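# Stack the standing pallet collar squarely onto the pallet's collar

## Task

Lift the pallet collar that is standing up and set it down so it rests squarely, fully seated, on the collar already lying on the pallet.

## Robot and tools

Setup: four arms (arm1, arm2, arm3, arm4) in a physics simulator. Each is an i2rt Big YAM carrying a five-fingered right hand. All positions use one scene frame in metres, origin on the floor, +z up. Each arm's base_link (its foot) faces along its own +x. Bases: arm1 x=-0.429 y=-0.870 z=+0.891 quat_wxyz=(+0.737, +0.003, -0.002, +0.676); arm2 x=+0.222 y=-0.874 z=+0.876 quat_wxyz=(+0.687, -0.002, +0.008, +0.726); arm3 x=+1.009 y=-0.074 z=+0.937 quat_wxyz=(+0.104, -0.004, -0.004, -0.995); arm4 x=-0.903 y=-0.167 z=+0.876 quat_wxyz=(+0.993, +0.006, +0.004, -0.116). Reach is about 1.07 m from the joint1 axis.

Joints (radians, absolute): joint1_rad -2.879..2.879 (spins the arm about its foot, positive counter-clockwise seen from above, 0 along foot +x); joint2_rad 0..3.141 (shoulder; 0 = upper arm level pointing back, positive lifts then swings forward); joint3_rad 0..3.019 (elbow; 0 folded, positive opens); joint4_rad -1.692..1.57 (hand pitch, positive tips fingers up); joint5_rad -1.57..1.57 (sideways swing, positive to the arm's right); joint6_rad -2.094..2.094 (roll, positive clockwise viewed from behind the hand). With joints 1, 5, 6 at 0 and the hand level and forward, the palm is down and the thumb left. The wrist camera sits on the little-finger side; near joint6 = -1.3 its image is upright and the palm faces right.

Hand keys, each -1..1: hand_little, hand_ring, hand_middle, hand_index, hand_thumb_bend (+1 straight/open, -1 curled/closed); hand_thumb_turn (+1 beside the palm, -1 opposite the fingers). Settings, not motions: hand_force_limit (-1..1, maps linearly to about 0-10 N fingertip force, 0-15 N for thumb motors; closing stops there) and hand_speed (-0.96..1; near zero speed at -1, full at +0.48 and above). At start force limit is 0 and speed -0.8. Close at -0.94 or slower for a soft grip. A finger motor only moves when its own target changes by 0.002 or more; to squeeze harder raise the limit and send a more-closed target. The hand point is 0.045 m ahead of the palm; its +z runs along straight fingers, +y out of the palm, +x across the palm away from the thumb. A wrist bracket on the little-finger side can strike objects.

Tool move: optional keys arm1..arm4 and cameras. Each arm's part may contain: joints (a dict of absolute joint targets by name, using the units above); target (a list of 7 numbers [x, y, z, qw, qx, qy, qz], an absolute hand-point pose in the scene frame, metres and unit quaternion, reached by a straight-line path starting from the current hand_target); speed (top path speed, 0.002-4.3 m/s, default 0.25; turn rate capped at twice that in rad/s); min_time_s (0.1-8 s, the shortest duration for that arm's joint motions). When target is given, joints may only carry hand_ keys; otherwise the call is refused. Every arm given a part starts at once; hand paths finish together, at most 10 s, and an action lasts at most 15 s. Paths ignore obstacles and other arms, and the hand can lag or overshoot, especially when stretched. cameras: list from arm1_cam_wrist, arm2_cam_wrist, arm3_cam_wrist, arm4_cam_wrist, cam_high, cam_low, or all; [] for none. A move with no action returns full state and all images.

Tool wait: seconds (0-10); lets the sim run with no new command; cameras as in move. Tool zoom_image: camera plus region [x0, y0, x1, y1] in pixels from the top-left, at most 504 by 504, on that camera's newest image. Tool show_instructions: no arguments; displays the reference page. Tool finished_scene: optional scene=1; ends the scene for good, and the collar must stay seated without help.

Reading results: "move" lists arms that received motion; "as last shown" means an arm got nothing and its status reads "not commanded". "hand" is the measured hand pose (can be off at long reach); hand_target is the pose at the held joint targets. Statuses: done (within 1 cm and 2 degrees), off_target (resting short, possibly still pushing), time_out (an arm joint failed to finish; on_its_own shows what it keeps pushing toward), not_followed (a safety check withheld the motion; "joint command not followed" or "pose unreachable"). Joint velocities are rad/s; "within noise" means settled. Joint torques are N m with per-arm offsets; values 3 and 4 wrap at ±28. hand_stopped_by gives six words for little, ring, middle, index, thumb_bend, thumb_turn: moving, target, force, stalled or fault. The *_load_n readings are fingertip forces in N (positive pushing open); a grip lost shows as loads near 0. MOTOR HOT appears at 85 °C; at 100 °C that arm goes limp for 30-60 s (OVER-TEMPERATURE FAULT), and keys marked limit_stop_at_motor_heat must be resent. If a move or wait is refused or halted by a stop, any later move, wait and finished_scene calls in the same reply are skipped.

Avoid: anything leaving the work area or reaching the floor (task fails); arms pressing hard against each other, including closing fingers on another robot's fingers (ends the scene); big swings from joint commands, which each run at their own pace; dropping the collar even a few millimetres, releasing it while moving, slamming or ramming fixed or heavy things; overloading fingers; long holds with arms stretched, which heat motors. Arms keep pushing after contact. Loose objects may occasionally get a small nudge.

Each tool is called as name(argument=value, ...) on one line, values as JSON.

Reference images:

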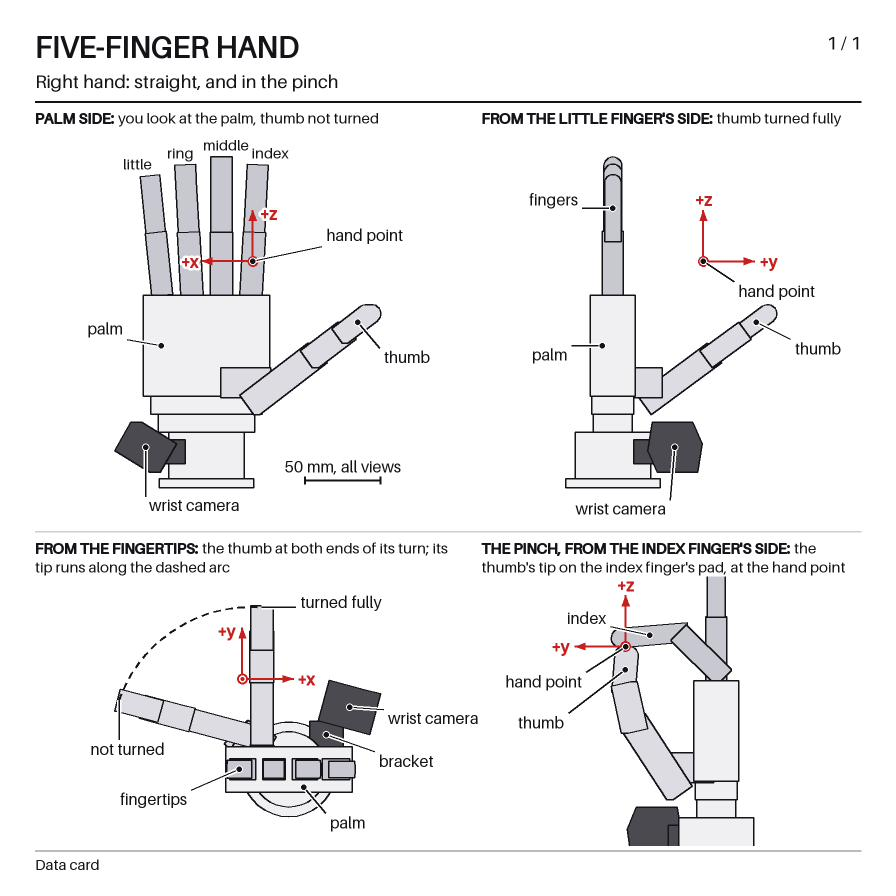

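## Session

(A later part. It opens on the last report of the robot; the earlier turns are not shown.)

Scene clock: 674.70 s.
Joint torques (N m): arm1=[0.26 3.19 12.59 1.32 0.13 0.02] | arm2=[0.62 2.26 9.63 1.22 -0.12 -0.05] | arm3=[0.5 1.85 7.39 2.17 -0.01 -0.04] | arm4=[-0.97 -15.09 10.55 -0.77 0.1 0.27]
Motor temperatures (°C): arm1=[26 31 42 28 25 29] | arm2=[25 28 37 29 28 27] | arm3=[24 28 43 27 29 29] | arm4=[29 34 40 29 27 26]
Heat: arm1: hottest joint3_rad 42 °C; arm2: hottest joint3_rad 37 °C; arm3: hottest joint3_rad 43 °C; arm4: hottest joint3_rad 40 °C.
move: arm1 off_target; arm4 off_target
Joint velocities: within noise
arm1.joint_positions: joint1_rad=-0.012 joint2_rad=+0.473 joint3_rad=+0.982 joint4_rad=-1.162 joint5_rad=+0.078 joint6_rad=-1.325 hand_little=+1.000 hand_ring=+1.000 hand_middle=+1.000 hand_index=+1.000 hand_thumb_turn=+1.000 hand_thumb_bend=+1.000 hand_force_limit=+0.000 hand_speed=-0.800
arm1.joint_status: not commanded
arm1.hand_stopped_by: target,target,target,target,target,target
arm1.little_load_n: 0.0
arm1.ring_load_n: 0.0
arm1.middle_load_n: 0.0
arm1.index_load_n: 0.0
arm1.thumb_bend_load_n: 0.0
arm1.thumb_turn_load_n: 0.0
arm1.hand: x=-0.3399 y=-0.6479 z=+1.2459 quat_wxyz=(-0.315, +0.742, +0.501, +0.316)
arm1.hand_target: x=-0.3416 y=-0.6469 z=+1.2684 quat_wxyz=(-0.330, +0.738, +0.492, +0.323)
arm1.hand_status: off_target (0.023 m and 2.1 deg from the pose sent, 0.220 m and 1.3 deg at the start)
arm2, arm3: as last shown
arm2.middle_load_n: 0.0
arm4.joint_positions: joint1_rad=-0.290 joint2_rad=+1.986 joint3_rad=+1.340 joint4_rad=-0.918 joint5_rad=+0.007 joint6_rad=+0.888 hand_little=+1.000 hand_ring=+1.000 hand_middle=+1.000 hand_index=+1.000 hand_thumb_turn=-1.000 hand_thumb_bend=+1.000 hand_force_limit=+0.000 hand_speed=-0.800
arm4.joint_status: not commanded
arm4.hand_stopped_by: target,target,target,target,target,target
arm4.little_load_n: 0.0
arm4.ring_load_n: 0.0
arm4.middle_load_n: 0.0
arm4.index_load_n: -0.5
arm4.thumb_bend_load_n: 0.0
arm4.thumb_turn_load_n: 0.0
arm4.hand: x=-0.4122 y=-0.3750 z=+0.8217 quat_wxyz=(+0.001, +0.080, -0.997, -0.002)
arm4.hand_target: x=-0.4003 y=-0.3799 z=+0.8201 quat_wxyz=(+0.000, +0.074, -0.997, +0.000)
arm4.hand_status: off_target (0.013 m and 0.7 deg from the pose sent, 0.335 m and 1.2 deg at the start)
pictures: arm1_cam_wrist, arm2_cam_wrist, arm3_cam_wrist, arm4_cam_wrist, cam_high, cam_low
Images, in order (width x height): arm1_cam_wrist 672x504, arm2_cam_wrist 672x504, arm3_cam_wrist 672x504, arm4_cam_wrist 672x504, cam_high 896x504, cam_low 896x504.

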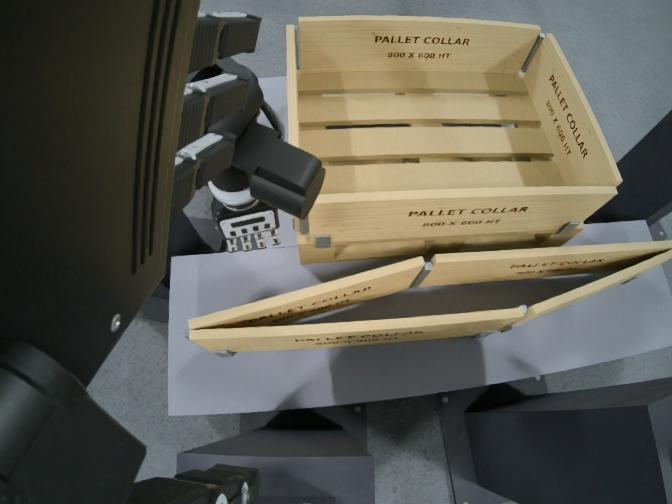

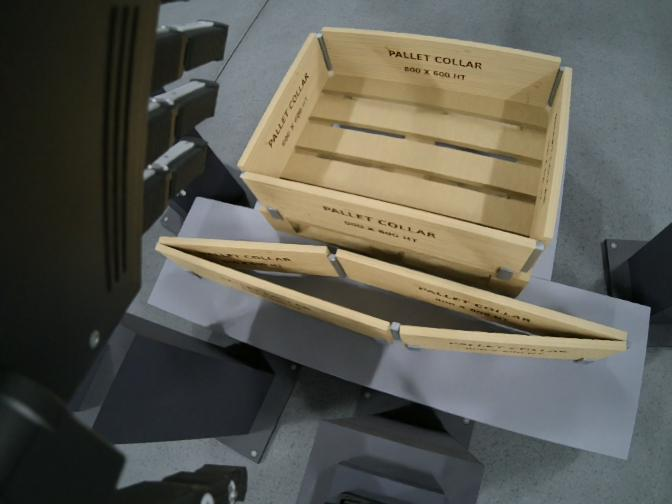

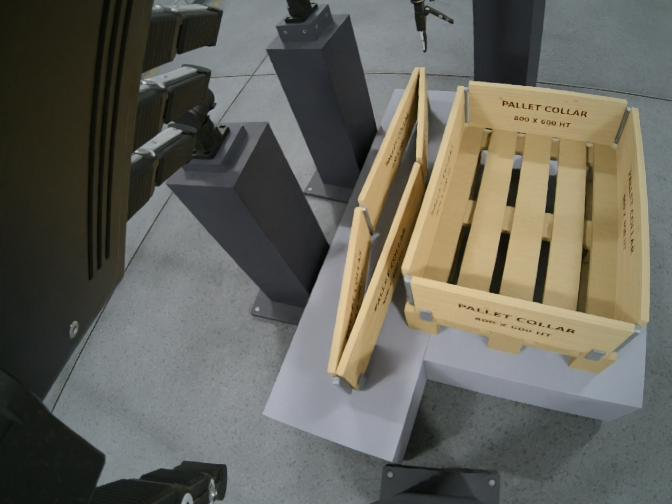

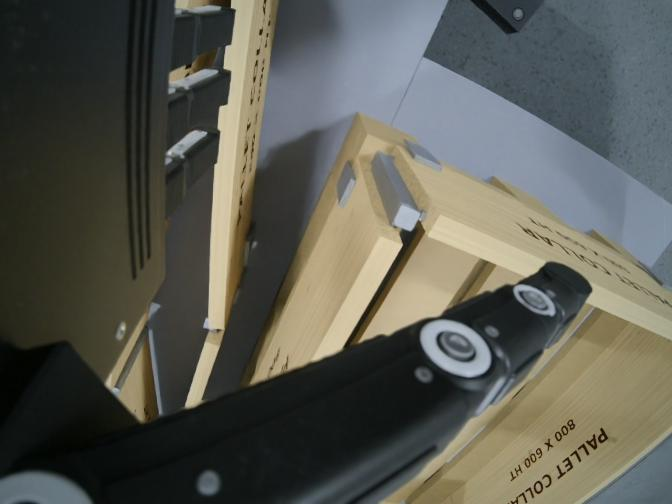

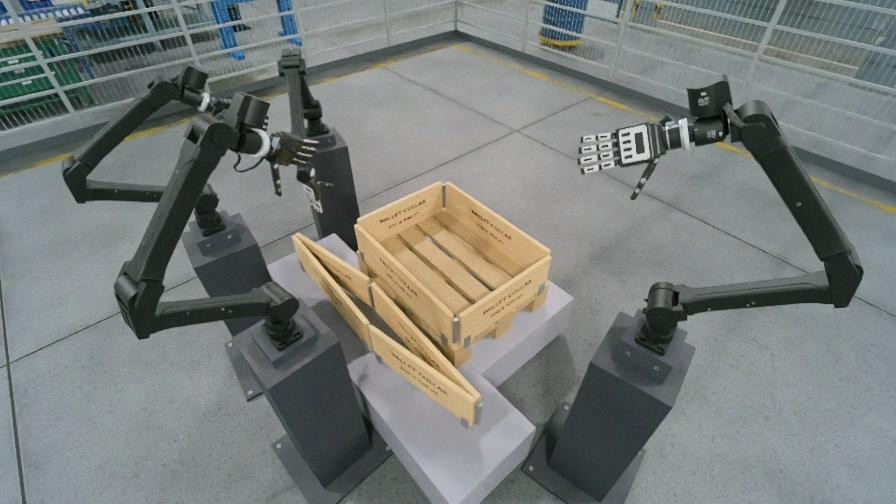

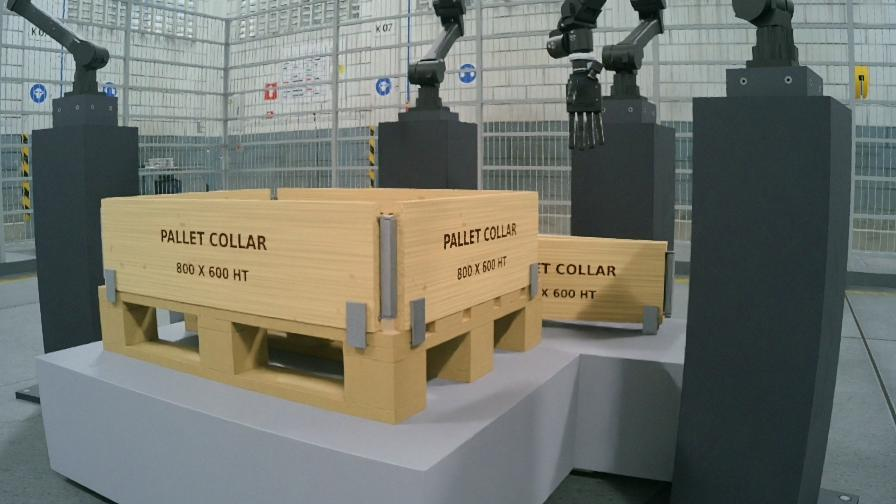

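move(arm4={"target": [-0.316, -0.432, 0.66, 0, -0.068, 0.9977, 0]}, cameras=["all"])

zoom_image(camera="cam_low", region=[500, 80, 700, 350])

zoom_image(camera="cam_high", region=[260, 180, 460, 330])

zoom_image(camera="arm1_cam_wrist", region=[170, 180, 460, 370])

Scene clock: 737.93 s.
Joint torques (N m): arm1=[0.79 3.49 12.44 1.4 0.13 -0.01] | arm2=[0.56 2.32 9.62 1.22 -0.12 -0.05] | arm3=[0.5 1.9 7.41 2.14 -0.01 -0.03] | arm4=[-1.2 -19.49 9.68 -0.83 0.08 0.25]
Motor temperatures (°C): arm1=[26 31 43 28 25 29] | arm2=[25 28 37 29 28 27] | arm3=[24 27 43 27 29 29] | arm4=[28 37 44 29 27 26]
Heat: arm1: hottest joint3_rad 43 °C; arm2: hottest joint3_rad 37 °C; arm3: hottest joint3_rad 43 °C; arm4: hottest joint3_rad 44 °C.
move: arm4 off_target
Joint velocities: within noise
arm1, arm2, arm3: as last shown
arm1.thumb_bend_load_n: 0.5
arm4.joint_positions: joint1_rad=-0.290 joint2_rad=+2.458 joint3_rad=+1.738 joint4_rad=-0.840 joint5_rad=+0.007 joint6_rad=+0.893 hand_little=+1.000 hand_ring=+1.000 hand_middle=+1.000 hand_index=+1.000 hand_thumb_turn=-1.000 hand_thumb_bend=+1.000 hand_force_limit=+0.000 hand_speed=-0.800
arm4.joint_status: not commanded
arm4.hand_stopped_by: target,target,target,target,target,target
arm4.little_load_n: 0.0
arm4.ring_load_n: 0.0
arm4.middle_load_n: 0.0
arm4.index_load_n: 0.0
arm4.thumb_bend_load_n: 0.0
arm4.thumb_turn_load_n: 0.0
arm4.hand: x=-0.3224 y=-0.4252 z=+0.6654 quat_wxyz=(+0.000, +0.077, -0.997, -0.001)
arm4.hand_target: x=-0.3163 y=-0.4319 z=+0.6602 quat_wxyz=(+0.000, +0.068, -0.998, +0.000)
arm4.hand_status: off_target (0.011 m and 1.1 deg from the pose sent, 0.197 m and 1.4 deg at the start)
pictures: arm1_cam_wrist, arm2_cam_wrist, arm3_cam_wrist, arm4_cam_wrist, cam_high, cam_low
Images, in order (width x height): arm1_cam_wrist 672x504, arm2_cam_wrist 672x504, arm3_cam_wrist 672x504, arm4_cam_wrist 672x504, cam_high 896x504, cam_low 896x504.

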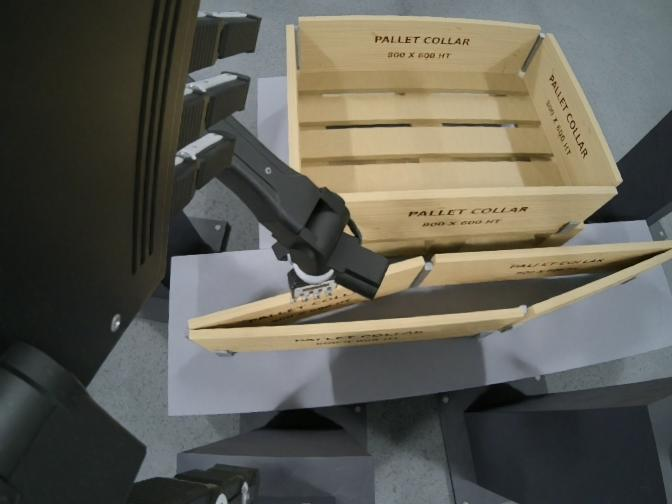

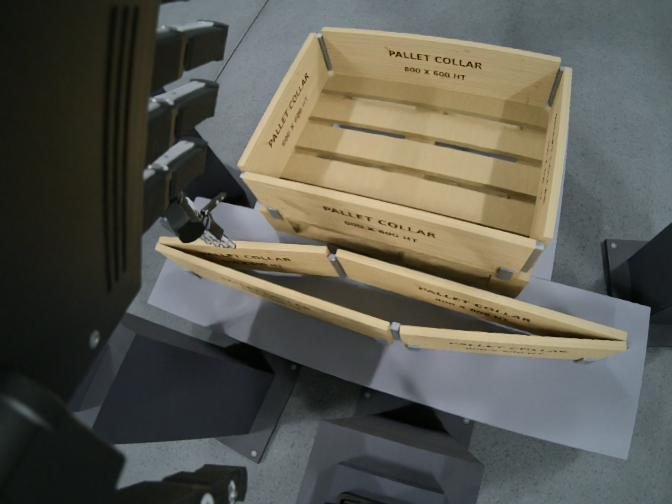

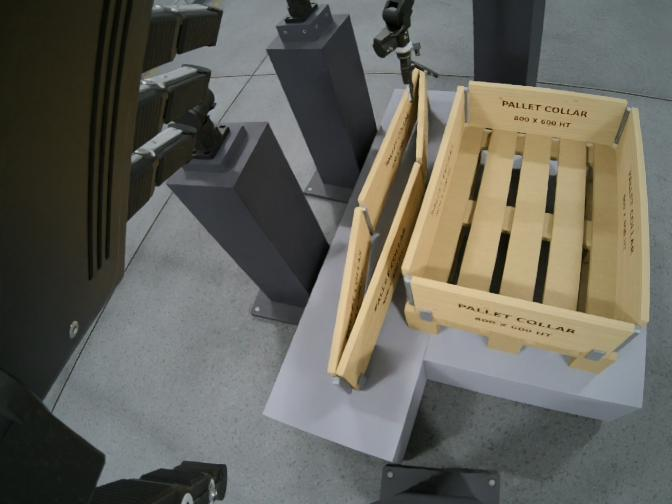

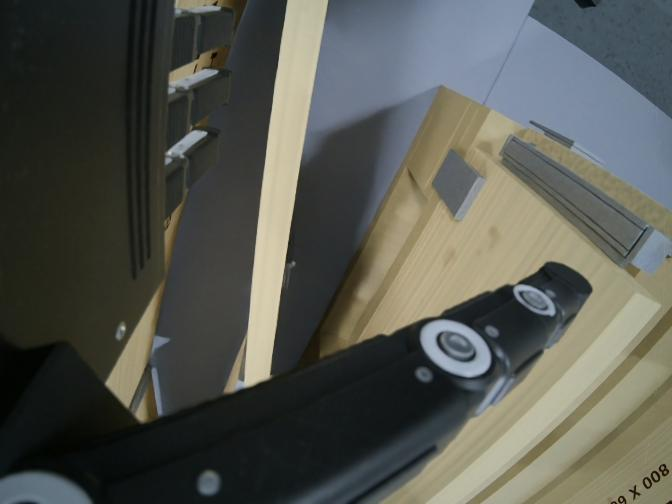

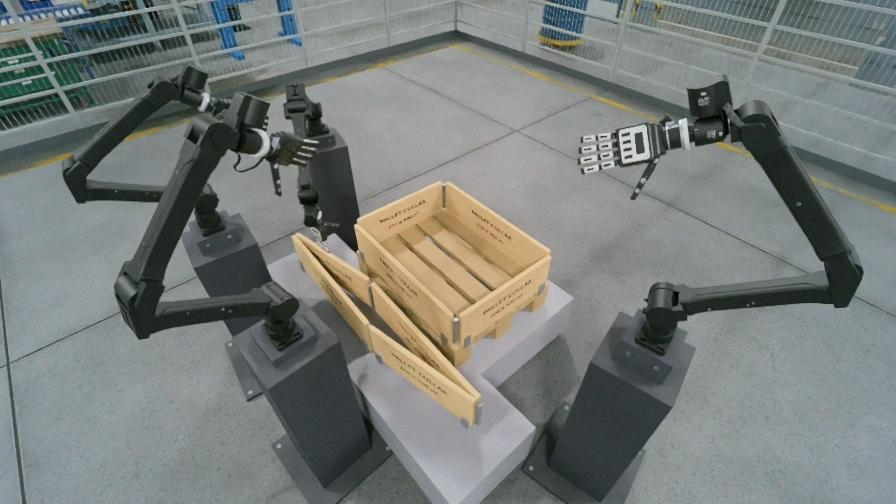

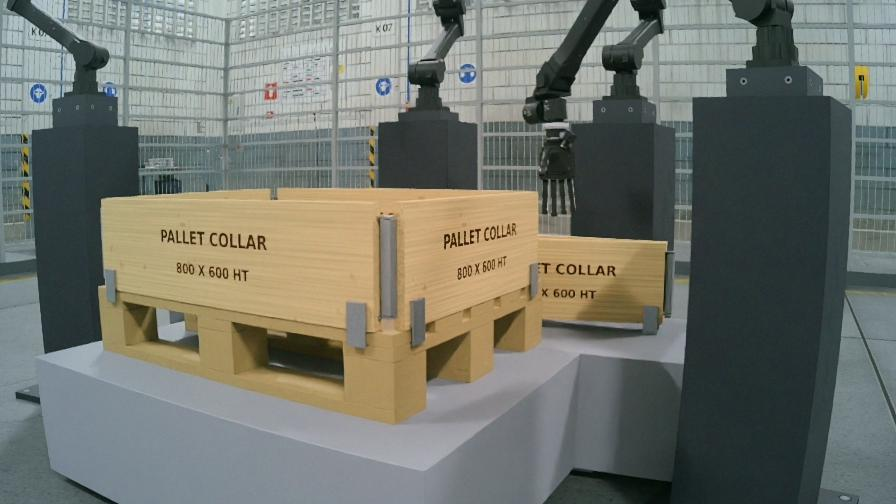

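Scaled by 1.867.

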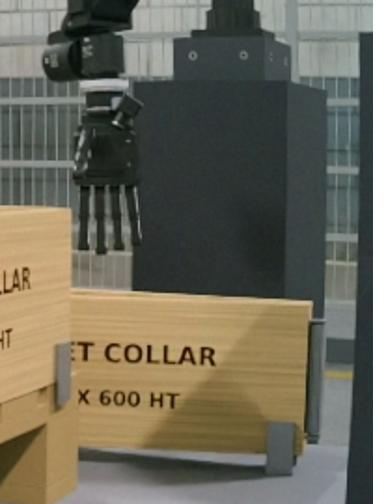

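Scaled by 2.520.

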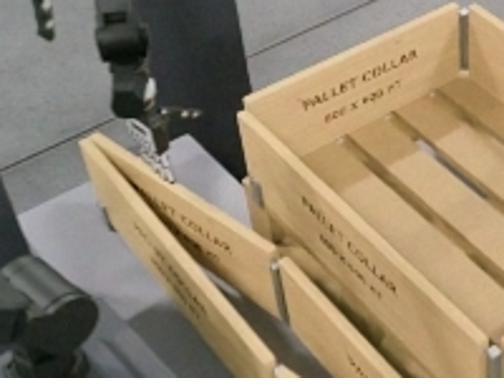

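Scaled by 1.738 from the camera's image (finer frame: 960x720).

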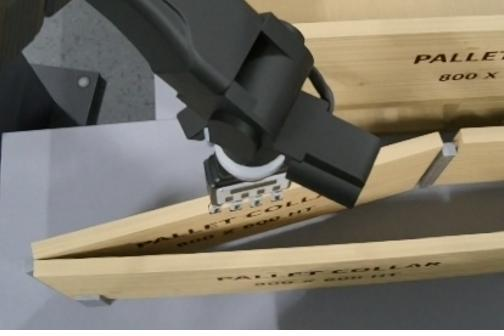

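move(arm4={"target": [-0.316, -0.434, 0.56, 0, -0.068, 0.9977, 0], "speed": 0.1}, cameras=["arm4_cam_wrist", "arm1_cam_wrist", "arm2_cam_wrist", "cam_low", "cam_high"])

zoom_image(camera="arm2_cam_wrist", region=[140, 160, 350, 320])

zoom_image(camera="arm4_cam_wrist", region=[100, 0, 400, 225])

Scene clock: 768.50 s.
Joint torques (N m): arm1=[0.56 3.37 12.57 1.33 0.13 -0.01] | arm2=[0.56 2.26 9.69 1.22 -0.12 -0.04] | arm3=[0.5 1.9 7.39 2.18 -0.01 -0.04] | arm4=[-2.02 -19.6 8.59 -0.21 0.06 0.24]
Motor temperatures (°C): arm1=[26 31 44 28 25 29] | arm2=[25 28 37 29 28 27] | arm3=[24 27 43 27 29 29] | arm4=[28 39 45 29 27 26]
Heat: arm1: hottest joint3_rad 44 °C; arm2: hottest joint3_rad 37 °C; arm3: hottest joint3_rad 43 °C; arm4: hottest joint3_rad 45 °C.
move: arm4 off_target
Joint velocities: within noise
arm1: as last shown
arm1.thumb_bend_load_n: 0.0
arm2.joint_positions: joint1_rad=+0.095 joint2_rad=+0.585 joint3_rad=+1.405 joint4_rad=-1.417 joint5_rad=-0.262 joint6_rad=-1.279 hand_little=+1.000 hand_ring=+1.000 hand_middle=+1.000 hand_index=+1.000 hand_thumb_turn=+1.000 hand_thumb_bend=+1.000 hand_force_limit=+0.000 hand_speed=-0.800
arm2.joint_status: not commanded
arm2.hand_stopped_by: target,target,target,target,target,target
arm2.little_load_n: 0.0
arm2.ring_load_n: 0.0
arm2.middle_load_n: 0.0
arm2.index_load_n: 0.0
arm2.thumb_bend_load_n: 0.0
arm2.thumb_turn_load_n: 0.0
arm2.hand: x=+0.1926 y=-0.6658 z=+1.3558 quat_wxyz=(-0.452, +0.626, +0.620, +0.144)
arm2.hand_target: x=+0.1928 y=-0.6664 z=+1.3657 quat_wxyz=(-0.460, +0.620, +0.617, +0.150)
arm2.hand_status: not commanded
arm3.joint_positions: joint1_rad=+0.231 joint2_rad=+0.622 joint3_rad=+1.350 joint4_rad=-1.175 joint5_rad=-0.095 joint6_rad=-1.021 hand_little=+1.000 hand_ring=+1.000 hand_middle=+1.000 hand_index=+1.000 hand_thumb_turn=+1.000 hand_thumb_bend=+1.000 hand_force_limit=+0.000 hand_speed=-0.800
arm3.joint_status: not commanded
arm3.hand_stopped_by: target,target,target,target,target,target
arm3.little_load_n: 0.0
arm3.ring_load_n: 0.0
arm3.middle_load_n: 0.0
arm3.index_load_n: 0.0
arm3.thumb_bend_load_n: 0.0
arm3.thumb_turn_load_n: 0.0
arm3.hand: x=+0.7713 y=-0.1642 z=+1.4307 quat_wxyz=(+0.452, -0.022, -0.843, +0.292)
arm3.hand_target: x=+0.7723 y=-0.1637 z=+1.4386 quat_wxyz=(+0.458, -0.022, -0.838, +0.295)
arm3.hand_status: not commanded
arm4.joint_positions: joint1_rad=-0.290 joint2_rad=+2.658 joint3_rad=+1.840 joint4_rad=-0.753 joint5_rad=+0.007 joint6_rad=+0.893 hand_little=+1.000 hand_ring=+1.000 hand_middle=+1.000 hand_index=+1.000 hand_thumb_turn=-1.000 hand_thumb_bend=+1.000 hand_force_limit=+0.000 hand_speed=-0.800
arm4.joint_status: not commanded
arm4.hand_stopped_by: target,target,target,target,target,target
arm4.little_load_n: 0.0
arm4.ring_load_n: 0.0
arm4.middle_load_n: 0.0
arm4.index_load_n: 0.0
arm4.thumb_bend_load_n: -0.5
arm4.thumb_turn_load_n: 0.0
arm4.hand: x=-0.3215 y=-0.4247 z=+0.5684 quat_wxyz=(+0.004, +0.077, -0.997, -0.004)
arm4.hand_target: x=-0.3165 y=-0.4338 z=+0.5603 quat_wxyz=(+0.000, +0.068, -0.998, +0.000)
arm4.hand_status: off_target (0.014 m and 1.3 deg from the pose sent, 0.106 m and 1.1 deg at the start)
pictures: arm1_cam_wrist, arm2_cam_wrist, arm4_cam_wrist, cam_high, cam_low
Images, in order (width x height): arm1_cam_wrist 672x504, arm2_cam_wrist 672x504, arm4_cam_wrist 672x504, cam_high 896x504, cam_low 896x504.

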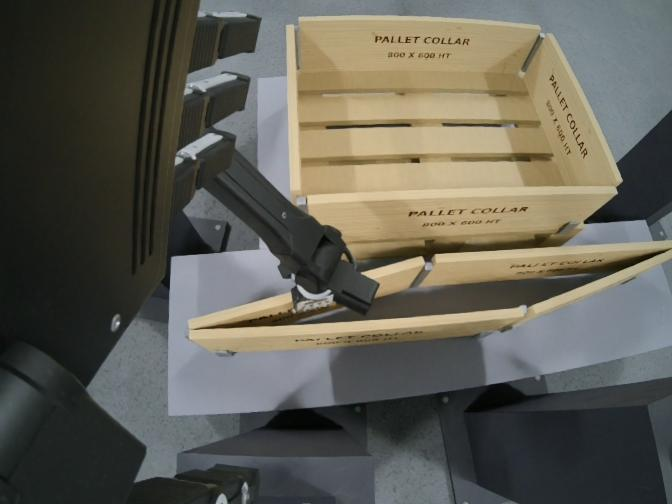

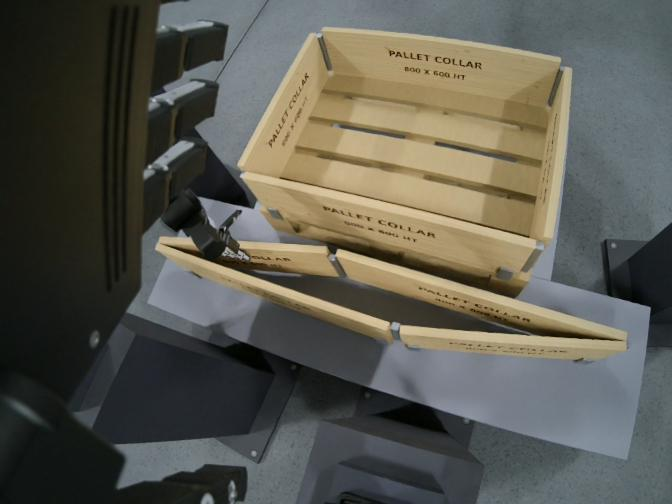

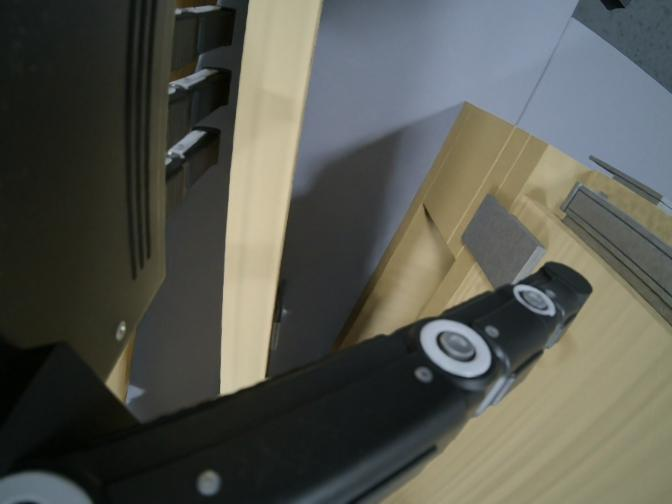

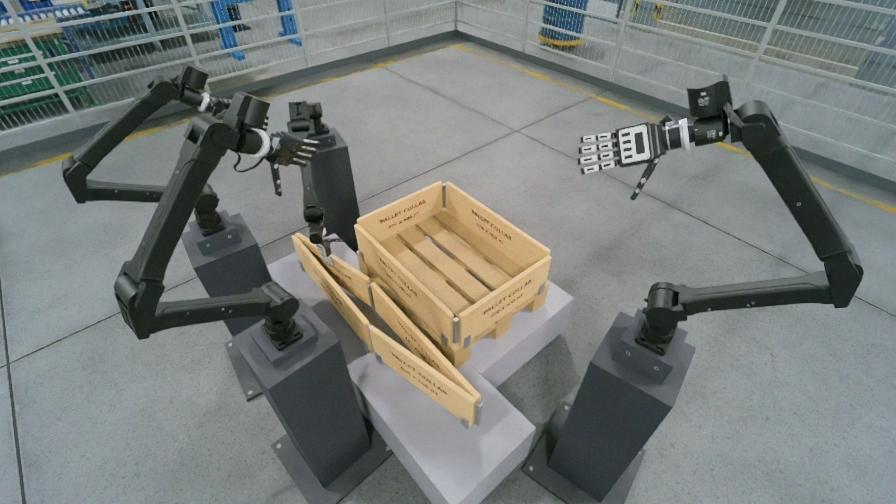

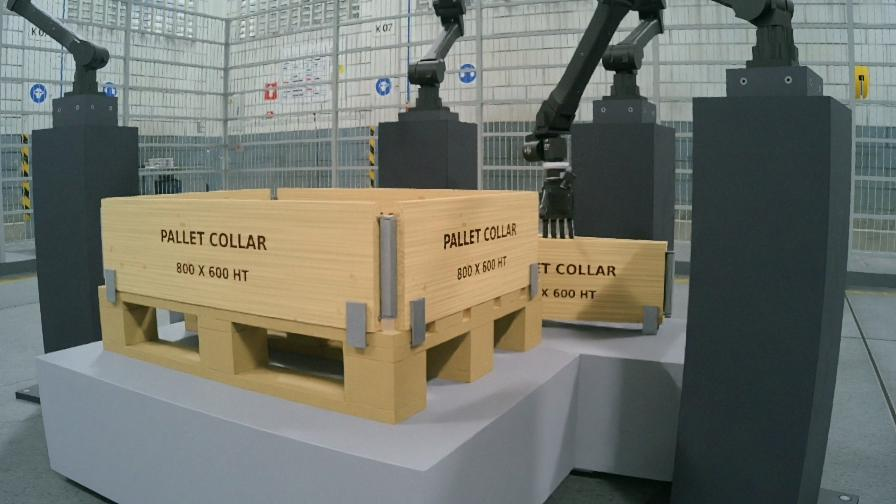

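Scaled by 2.400 from the camera's image (finer frame: 960x720).

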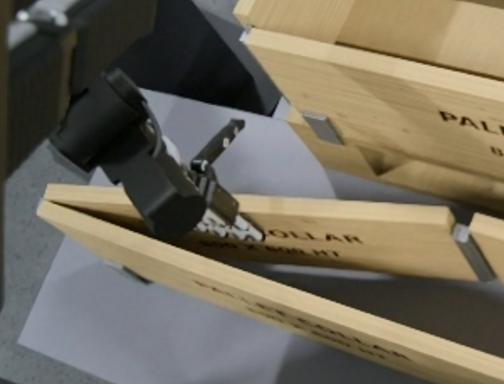

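Scaled by 1.680 from the camera's image (finer frame: 960x720).

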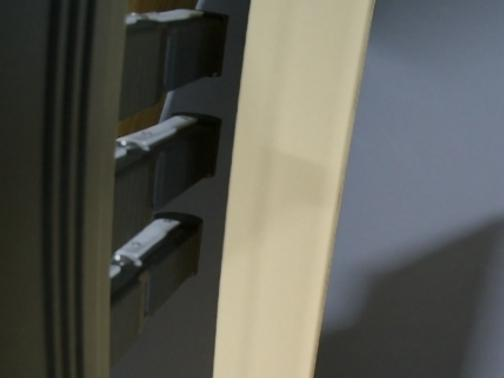

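move(arm4={"target": [-0.316, -0.440, 0.53, 0, -0.068, 0.9977, 0], "speed": 0.1}, cameras=["arm4_cam_wrist"])

zoom_image(camera="arm4_cam_wrist", region=[100, 0, 400, 225])

Scene clock: 792.23 s.
Joint torques (N m): arm1=[0.56 3.43 12.55 1.39 0.12 0.01] | arm2=[0.56 2.26 9.68 1.21 -0.12 -0.05] | arm3=[0.56 1.79 7.41 2.15 -0.01 -0.04] | arm4=[-2.37 -19.78 8.49 -0.5 0.1 0.13]
Motor temperatures (°C): arm1=[26 31 44 28 25 29] | arm2=[25 28 37 29 28 27] | arm3=[24 27 44 27 29 29] | arm4=[28 40 44 29 27 26]
Heat: arm1: hottest joint3_rad 44 °C; arm2: hottest joint3_rad 37 °C; arm3: hottest joint3_rad 44 °C; arm4: hottest joint3_rad 44 °C.
move: arm4 off_target
Joint velocities: within noise
arm1, arm2, arm3: as last shown
arm1.index_load_n: -0.5
arm4.joint_positions: joint1_rad=-0.294 joint2_rad=+2.731 joint3_rad=+1.901 joint4_rad=-0.739 joint5_rad=+0.007 joint6_rad=+0.893 hand_little=+1.000 hand_ring=+1.000 hand_middle=+1.000 hand_index=+1.000 hand_thumb_turn=-1.000 hand_thumb_bend=+1.000 hand_force_limit=+0.000 hand_speed=-0.800
arm4.joint_status: not commanded
arm4.hand_stopped_by: target,target,target,target,target,target
arm4.little_load_n: 0.0
arm4.ring_load_n: 0.0
arm4.middle_load_n: 0.0
arm4.index_load_n: 0.0
arm4.thumb_bend_load_n: 0.0
arm4.thumb_turn_load_n: 0.0
arm4.hand: x=-0.3186 y=-0.4289 z=+0.5380 quat_wxyz=(+0.004, +0.075, -0.997, -0.004)
arm4.hand_target: x=-0.3162 y=-0.4400 z=+0.5305 quat_wxyz=(+0.000, +0.068, -0.998, +0.000)
arm4.hand_status: off_target (0.014 m and 1.0 deg from the pose sent, 0.042 m and 1.3 deg at the start)
Images, in order (width x height): arm4_cam_wrist 672x504.

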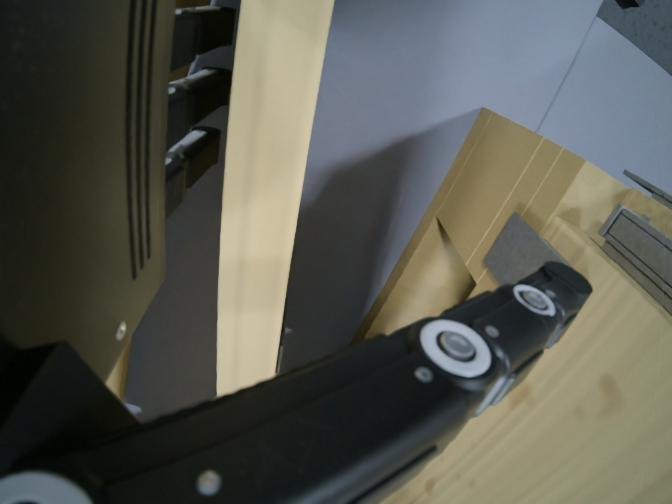

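Scaled by 1.680 from the camera's image (finer frame: 960x720).

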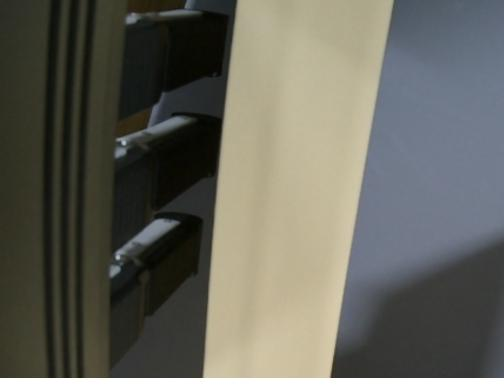

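move(arm4={"target": [-0.316, -0.441, 0.483, 0, -0.068, 0.9977, 0], "speed": 0.1}, cameras=["arm4_cam_wrist", "arm1_cam_wrist", "arm2_cam_wrist", "cam_low", "cam_high"])

zoom_image(camera="arm2_cam_wrist", region=[140, 160, 350, 320])

zoom_image(camera="arm1_cam_wrist", region=[180, 180, 430, 370])

Scene clock: 816.90 s.
Joint torques (N m): arm1=[0.32 3.43 12.51 1.33 0.15 0.01] | arm2=[0.44 2.43 9.69 1.18 -0.14 -0.05] | arm3=[0.62 1.79 7.41 2.18 -0.02 -0.04] | arm4=[-2.67 -19.84 8.24 -0.43 0.09 0.13]
Motor temperatures (°C): arm1=[26 31 45 28 25 29] | arm2=[25 28 37 28 28 27] | arm3=[24 27 44 27 29 29] | arm4=[28 39 44 29 27 26]
Heat: arm1: hottest joint3_rad 45 °C; arm2: hottest joint3_rad 37 °C; arm3: hottest joint3_rad 44 °C; arm4: hottest joint3_rad 44 °C.
move: arm4 off_target
Joint velocities: within noise
arm1, arm2, arm3: as last shown
arm1.index_load_n: 0.0
arm4.joint_positions: joint1_rad=-0.295 joint2_rad=+2.845 joint3_rad=+1.994 joint4_rad=-0.717 joint5_rad=+0.007 joint6_rad=+0.893 hand_little=+1.000 hand_ring=+1.000 hand_middle=+1.000 hand_index=+1.000 hand_thumb_turn=-1.000 hand_thumb_bend=+1.000 hand_force_limit=+0.000 hand_speed=-0.800
arm4.joint_status: not commanded
arm4.hand_stopped_by: target,target,target,target,target,target
arm4.little_load_n: 0.0
arm4.ring_load_n: -0.5
arm4.middle_load_n: 0.0
arm4.index_load_n: 0.0
arm4.thumb_bend_load_n: 0.0
arm4.thumb_turn_load_n: 0.0
arm4.hand: x=-0.3178 y=-0.4298 z=+0.4894 quat_wxyz=(+0.003, +0.075, -0.997, -0.003)
arm4.hand_target: x=-0.3164 y=-0.4408 z=+0.4833 quat_wxyz=(+0.000, +0.068, -0.998, +0.000)
arm4.hand_status: off_target (0.013 m and 0.9 deg from the pose sent, 0.056 m and 1.0 deg at the start)
pictures: arm1_cam_wrist, arm2_cam_wrist, arm4_cam_wrist, cam_high, cam_low
Images, in order (width x height): arm1_cam_wrist 672x504, arm2_cam_wrist 672x504, arm4_cam_wrist 672x504, cam_high 896x504, cam_low 896x504.

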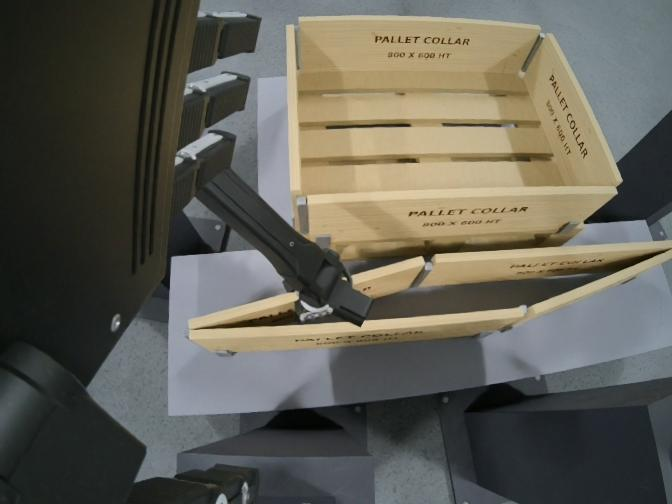

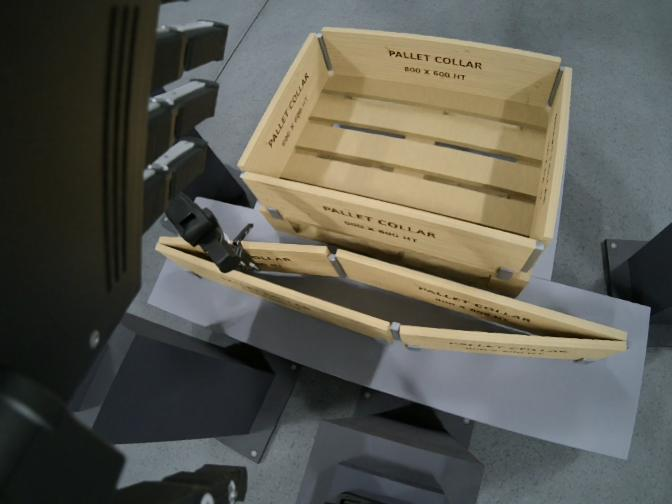

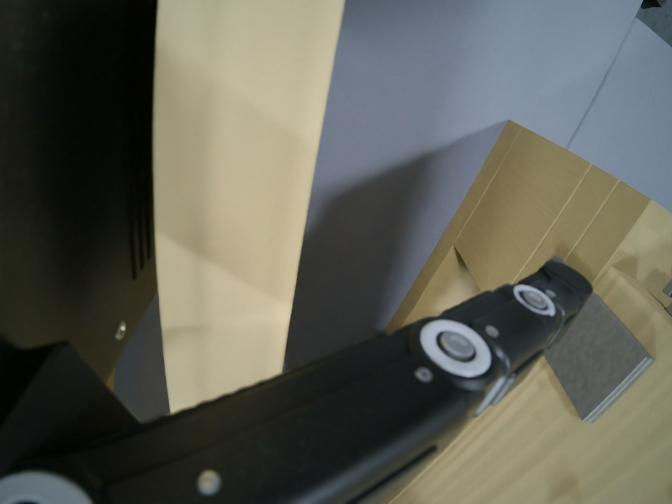

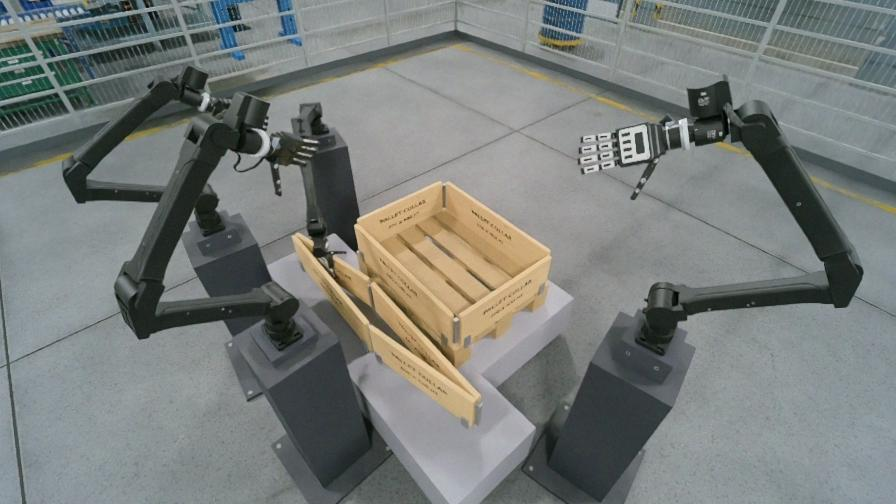

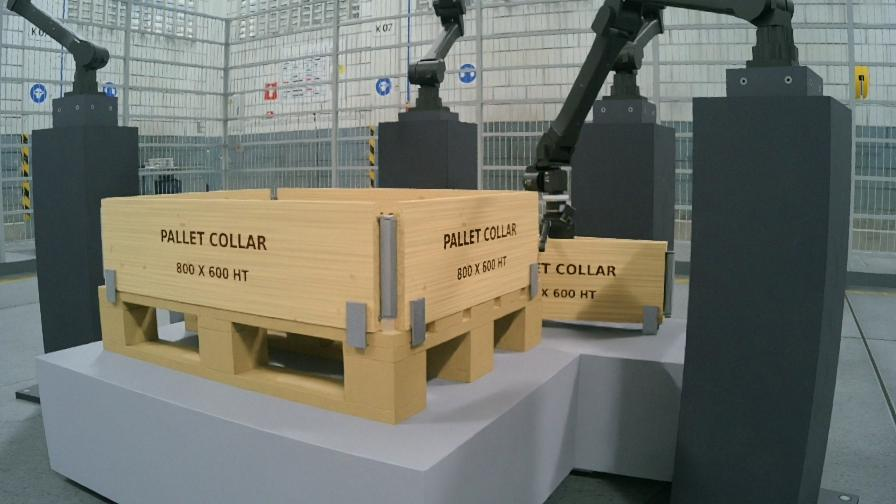

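Scaled by 2.400 from the camera's image (finer frame: 960x720).

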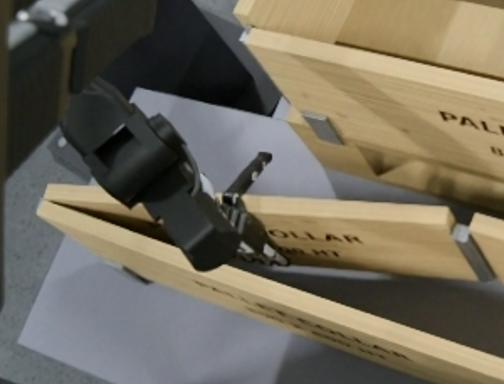

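Scaled by 2.016 from the camera's image (finer frame: 960x720).

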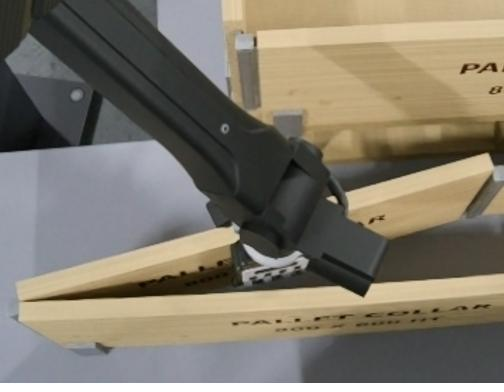

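move(arm3={"target": [0.40, -0.525, 0.82, 0, 0.9976, 0.0698, 0], "joints": {"hand_thumb_turn": -1}}, cameras=["arm3_cam_wrist", "arm2_cam_wrist", "cam_high"])

Scene clock: 844.07 s.
Joint torques (N m): arm1=[0.38 3.49 12.56 1.36 0.14 -0.02] | arm2=[0.67 2.32 9.63 1.2 -0.14 -0.04] | arm3=[0.03 -21.54 9.09 0.1 -0.11 0.09] | arm4=[-2.26 -19.9 8.38 -0.36 0.08 0.14]
Motor temperatures (°C): arm1=[26 31 45 28 25 28] | arm2=[25 28 37 28 28 27] | arm3=[24 28 44 27 29 29] | arm4=[28 42 44 29 27 26]
Heat: arm1: hottest joint3_rad 45 °C; arm2: hottest joint3_rad 37 °C; arm3: hottest joint3_rad 44 °C; arm4: hottest joint3_rad 44 °C.
move: arm3 off_target
Joint velocities: within noise
arm1, arm2, arm4: as last shown
arm2.little_load_n: 0.5
arm3.joint_positions: joint1_rad=+0.383 joint2_rad=+2.436 joint3_rad=+1.973 joint4_rad=-1.110 joint5_rad=+0.007 joint6_rad=+2.005 hand_little=+1.000 hand_ring=+1.000 hand_middle=+1.000 hand_index=+1.000 hand_thumb_turn=-1.000 hand_thumb_bend=+1.000 hand_force_limit=+0.000 hand_speed=-0.800
arm3.joint_status: all done
arm3.hand_stopped_by: target,target,target,target,target,target
arm3.little_load_n: 0.0
arm3.ring_load_n: 0.0
arm3.middle_load_n: 0.0
arm3.index_load_n: -0.5
arm3.thumb_bend_load_n: 0.0
arm3.thumb_turn_load_n: 0.0
arm3.hand: x=+0.4092 y=-0.5262 z=+0.8304 quat_wxyz=(-0.001, -0.997, -0.079, +0.004)
arm3.hand_target: x=+0.4004 y=-0.5247 z=+0.8202 quat_wxyz=(+0.000, -0.998, -0.070, +0.001)
arm3.hand_status: off_target (0.014 m and 1.2 deg from the pose sent, 0.801 m and 170.7 deg at the start)
arm4.ring_load_n: 0.0
pictures: arm2_cam_wrist, arm3_cam_wrist, cam_high
Images, in order (width x height): arm2_cam_wrist 672x504, arm3_cam_wrist 672x504, cam_high 896x504.

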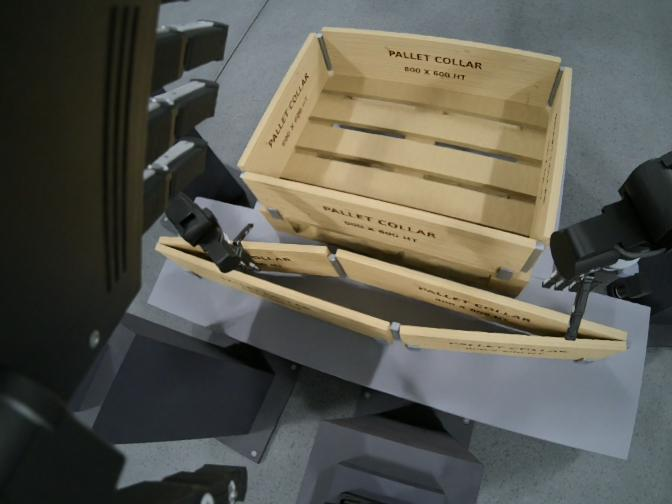

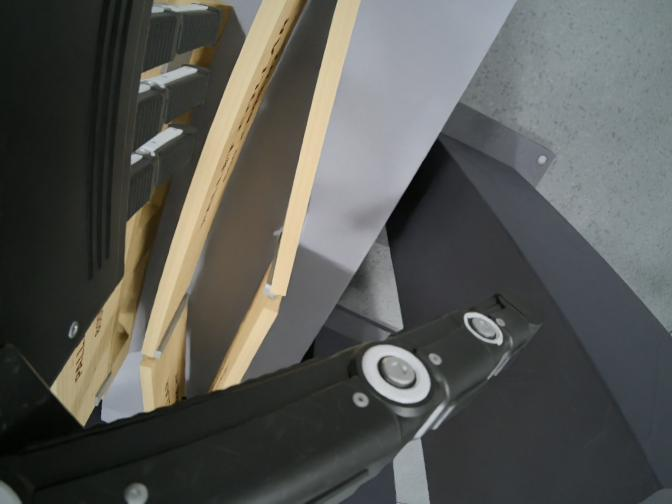

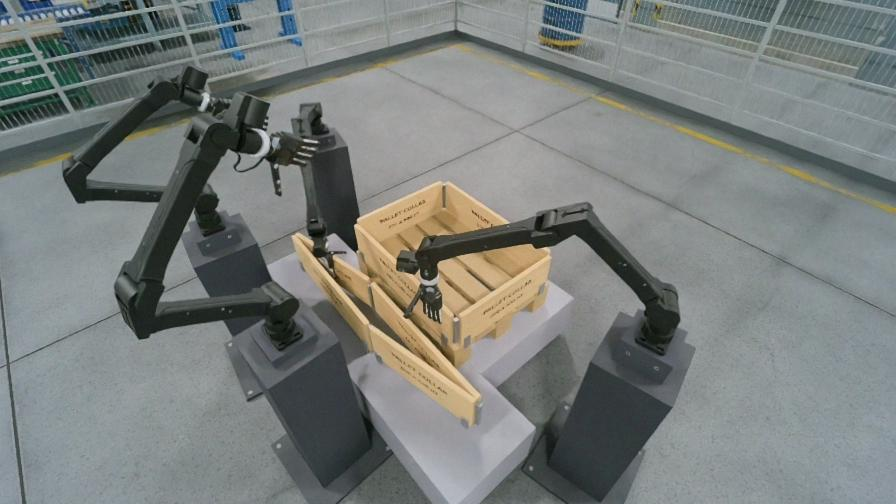

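move(arm3={"target": [0.398, -0.545, 0.66, 0, 0.9976, 0.0698, 0]}, cameras=["arm3_cam_wrist", "arm2_cam_wrist"])

zoom_image(camera="arm2_cam_wrist", region=[380, 200, 650, 400])

Scene clock: 900.10 s.
Joint torques (N m): arm1=[0.26 2.96 12.42 1.33 0.12 0] | arm2=[0.62 2.32 9.61 1.21 -0.14 -0.05] | arm3=[1.2 -23.12 8.31 0.13 -0.1 0.09] | arm4=[-2.43 -20.6 8.44 -0.43 0.11 0.12]
Motor temperatures (°C): arm1=[26 31 46 28 24 28] | arm2=[25 28 37 28 28 27] | arm3=[24 33 47 27 29 29] | arm4=[28 44 44 29 27 26]
Heat: arm1: hottest joint3_rad 46 °C; arm2: hottest joint3_rad 37 °C; arm3: hottest joint3_rad 47 °C; arm4: hottest joint2_rad 44 °C.
move: arm3 off_target
Joint velocities: within noise
arm1, arm2, arm4: as last shown
arm2.little_load_n: 0.0
arm3.joint_positions: joint1_rad=+0.388 joint2_rad=+2.752 joint3_rad=+2.142 joint4_rad=-0.968 joint5_rad=+0.006 joint6_rad=+2.026 hand_little=+1.000 hand_ring=+1.000 hand_middle=+1.000 hand_index=+1.000 hand_thumb_turn=-1.000 hand_thumb_bend=+1.000 hand_force_limit=+0.000 hand_speed=-0.800
arm3.joint_status: not commanded
arm3.hand_stopped_by: target,target,target,target,target,target
arm3.little_load_n: 0.0
arm3.ring_load_n: 0.0
arm3.middle_load_n: 0.0
arm3.index_load_n: -0.5
arm3.thumb_bend_load_n: 0.0
arm3.thumb_turn_load_n: 0.0
arm3.hand: x=+0.3976 y=-0.5381 z=+0.6693 quat_wxyz=(+0.000, -0.997, -0.071, +0.002)
arm3.hand_target: x=+0.3984 y=-0.5448 z=+0.6602 quat_wxyz=(+0.000, -0.998, -0.070, +0.000)
arm3.hand_status: off_target (0.012 m and 0.3 deg from the pose sent, 0.172 m and 1.2 deg at the start)
arm4.middle_load_n: -0.5
pictures: arm2_cam_wrist, arm3_cam_wrist
Images, in order (width x height): arm2_cam_wrist 672x504, arm3_cam_wrist 672x504.

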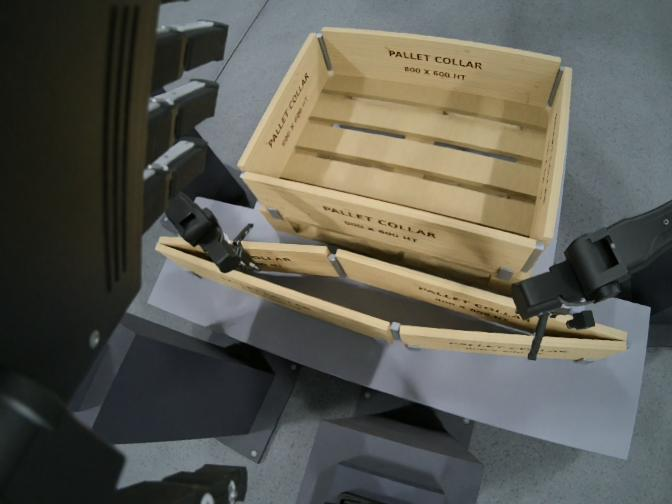

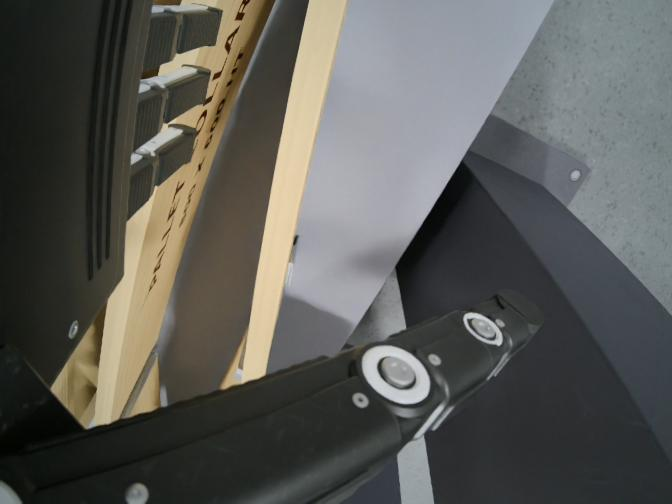

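Scaled by 1.867 from the camera's image (finer frame: 960x720).

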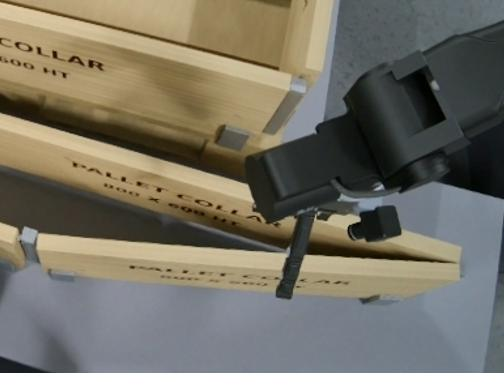

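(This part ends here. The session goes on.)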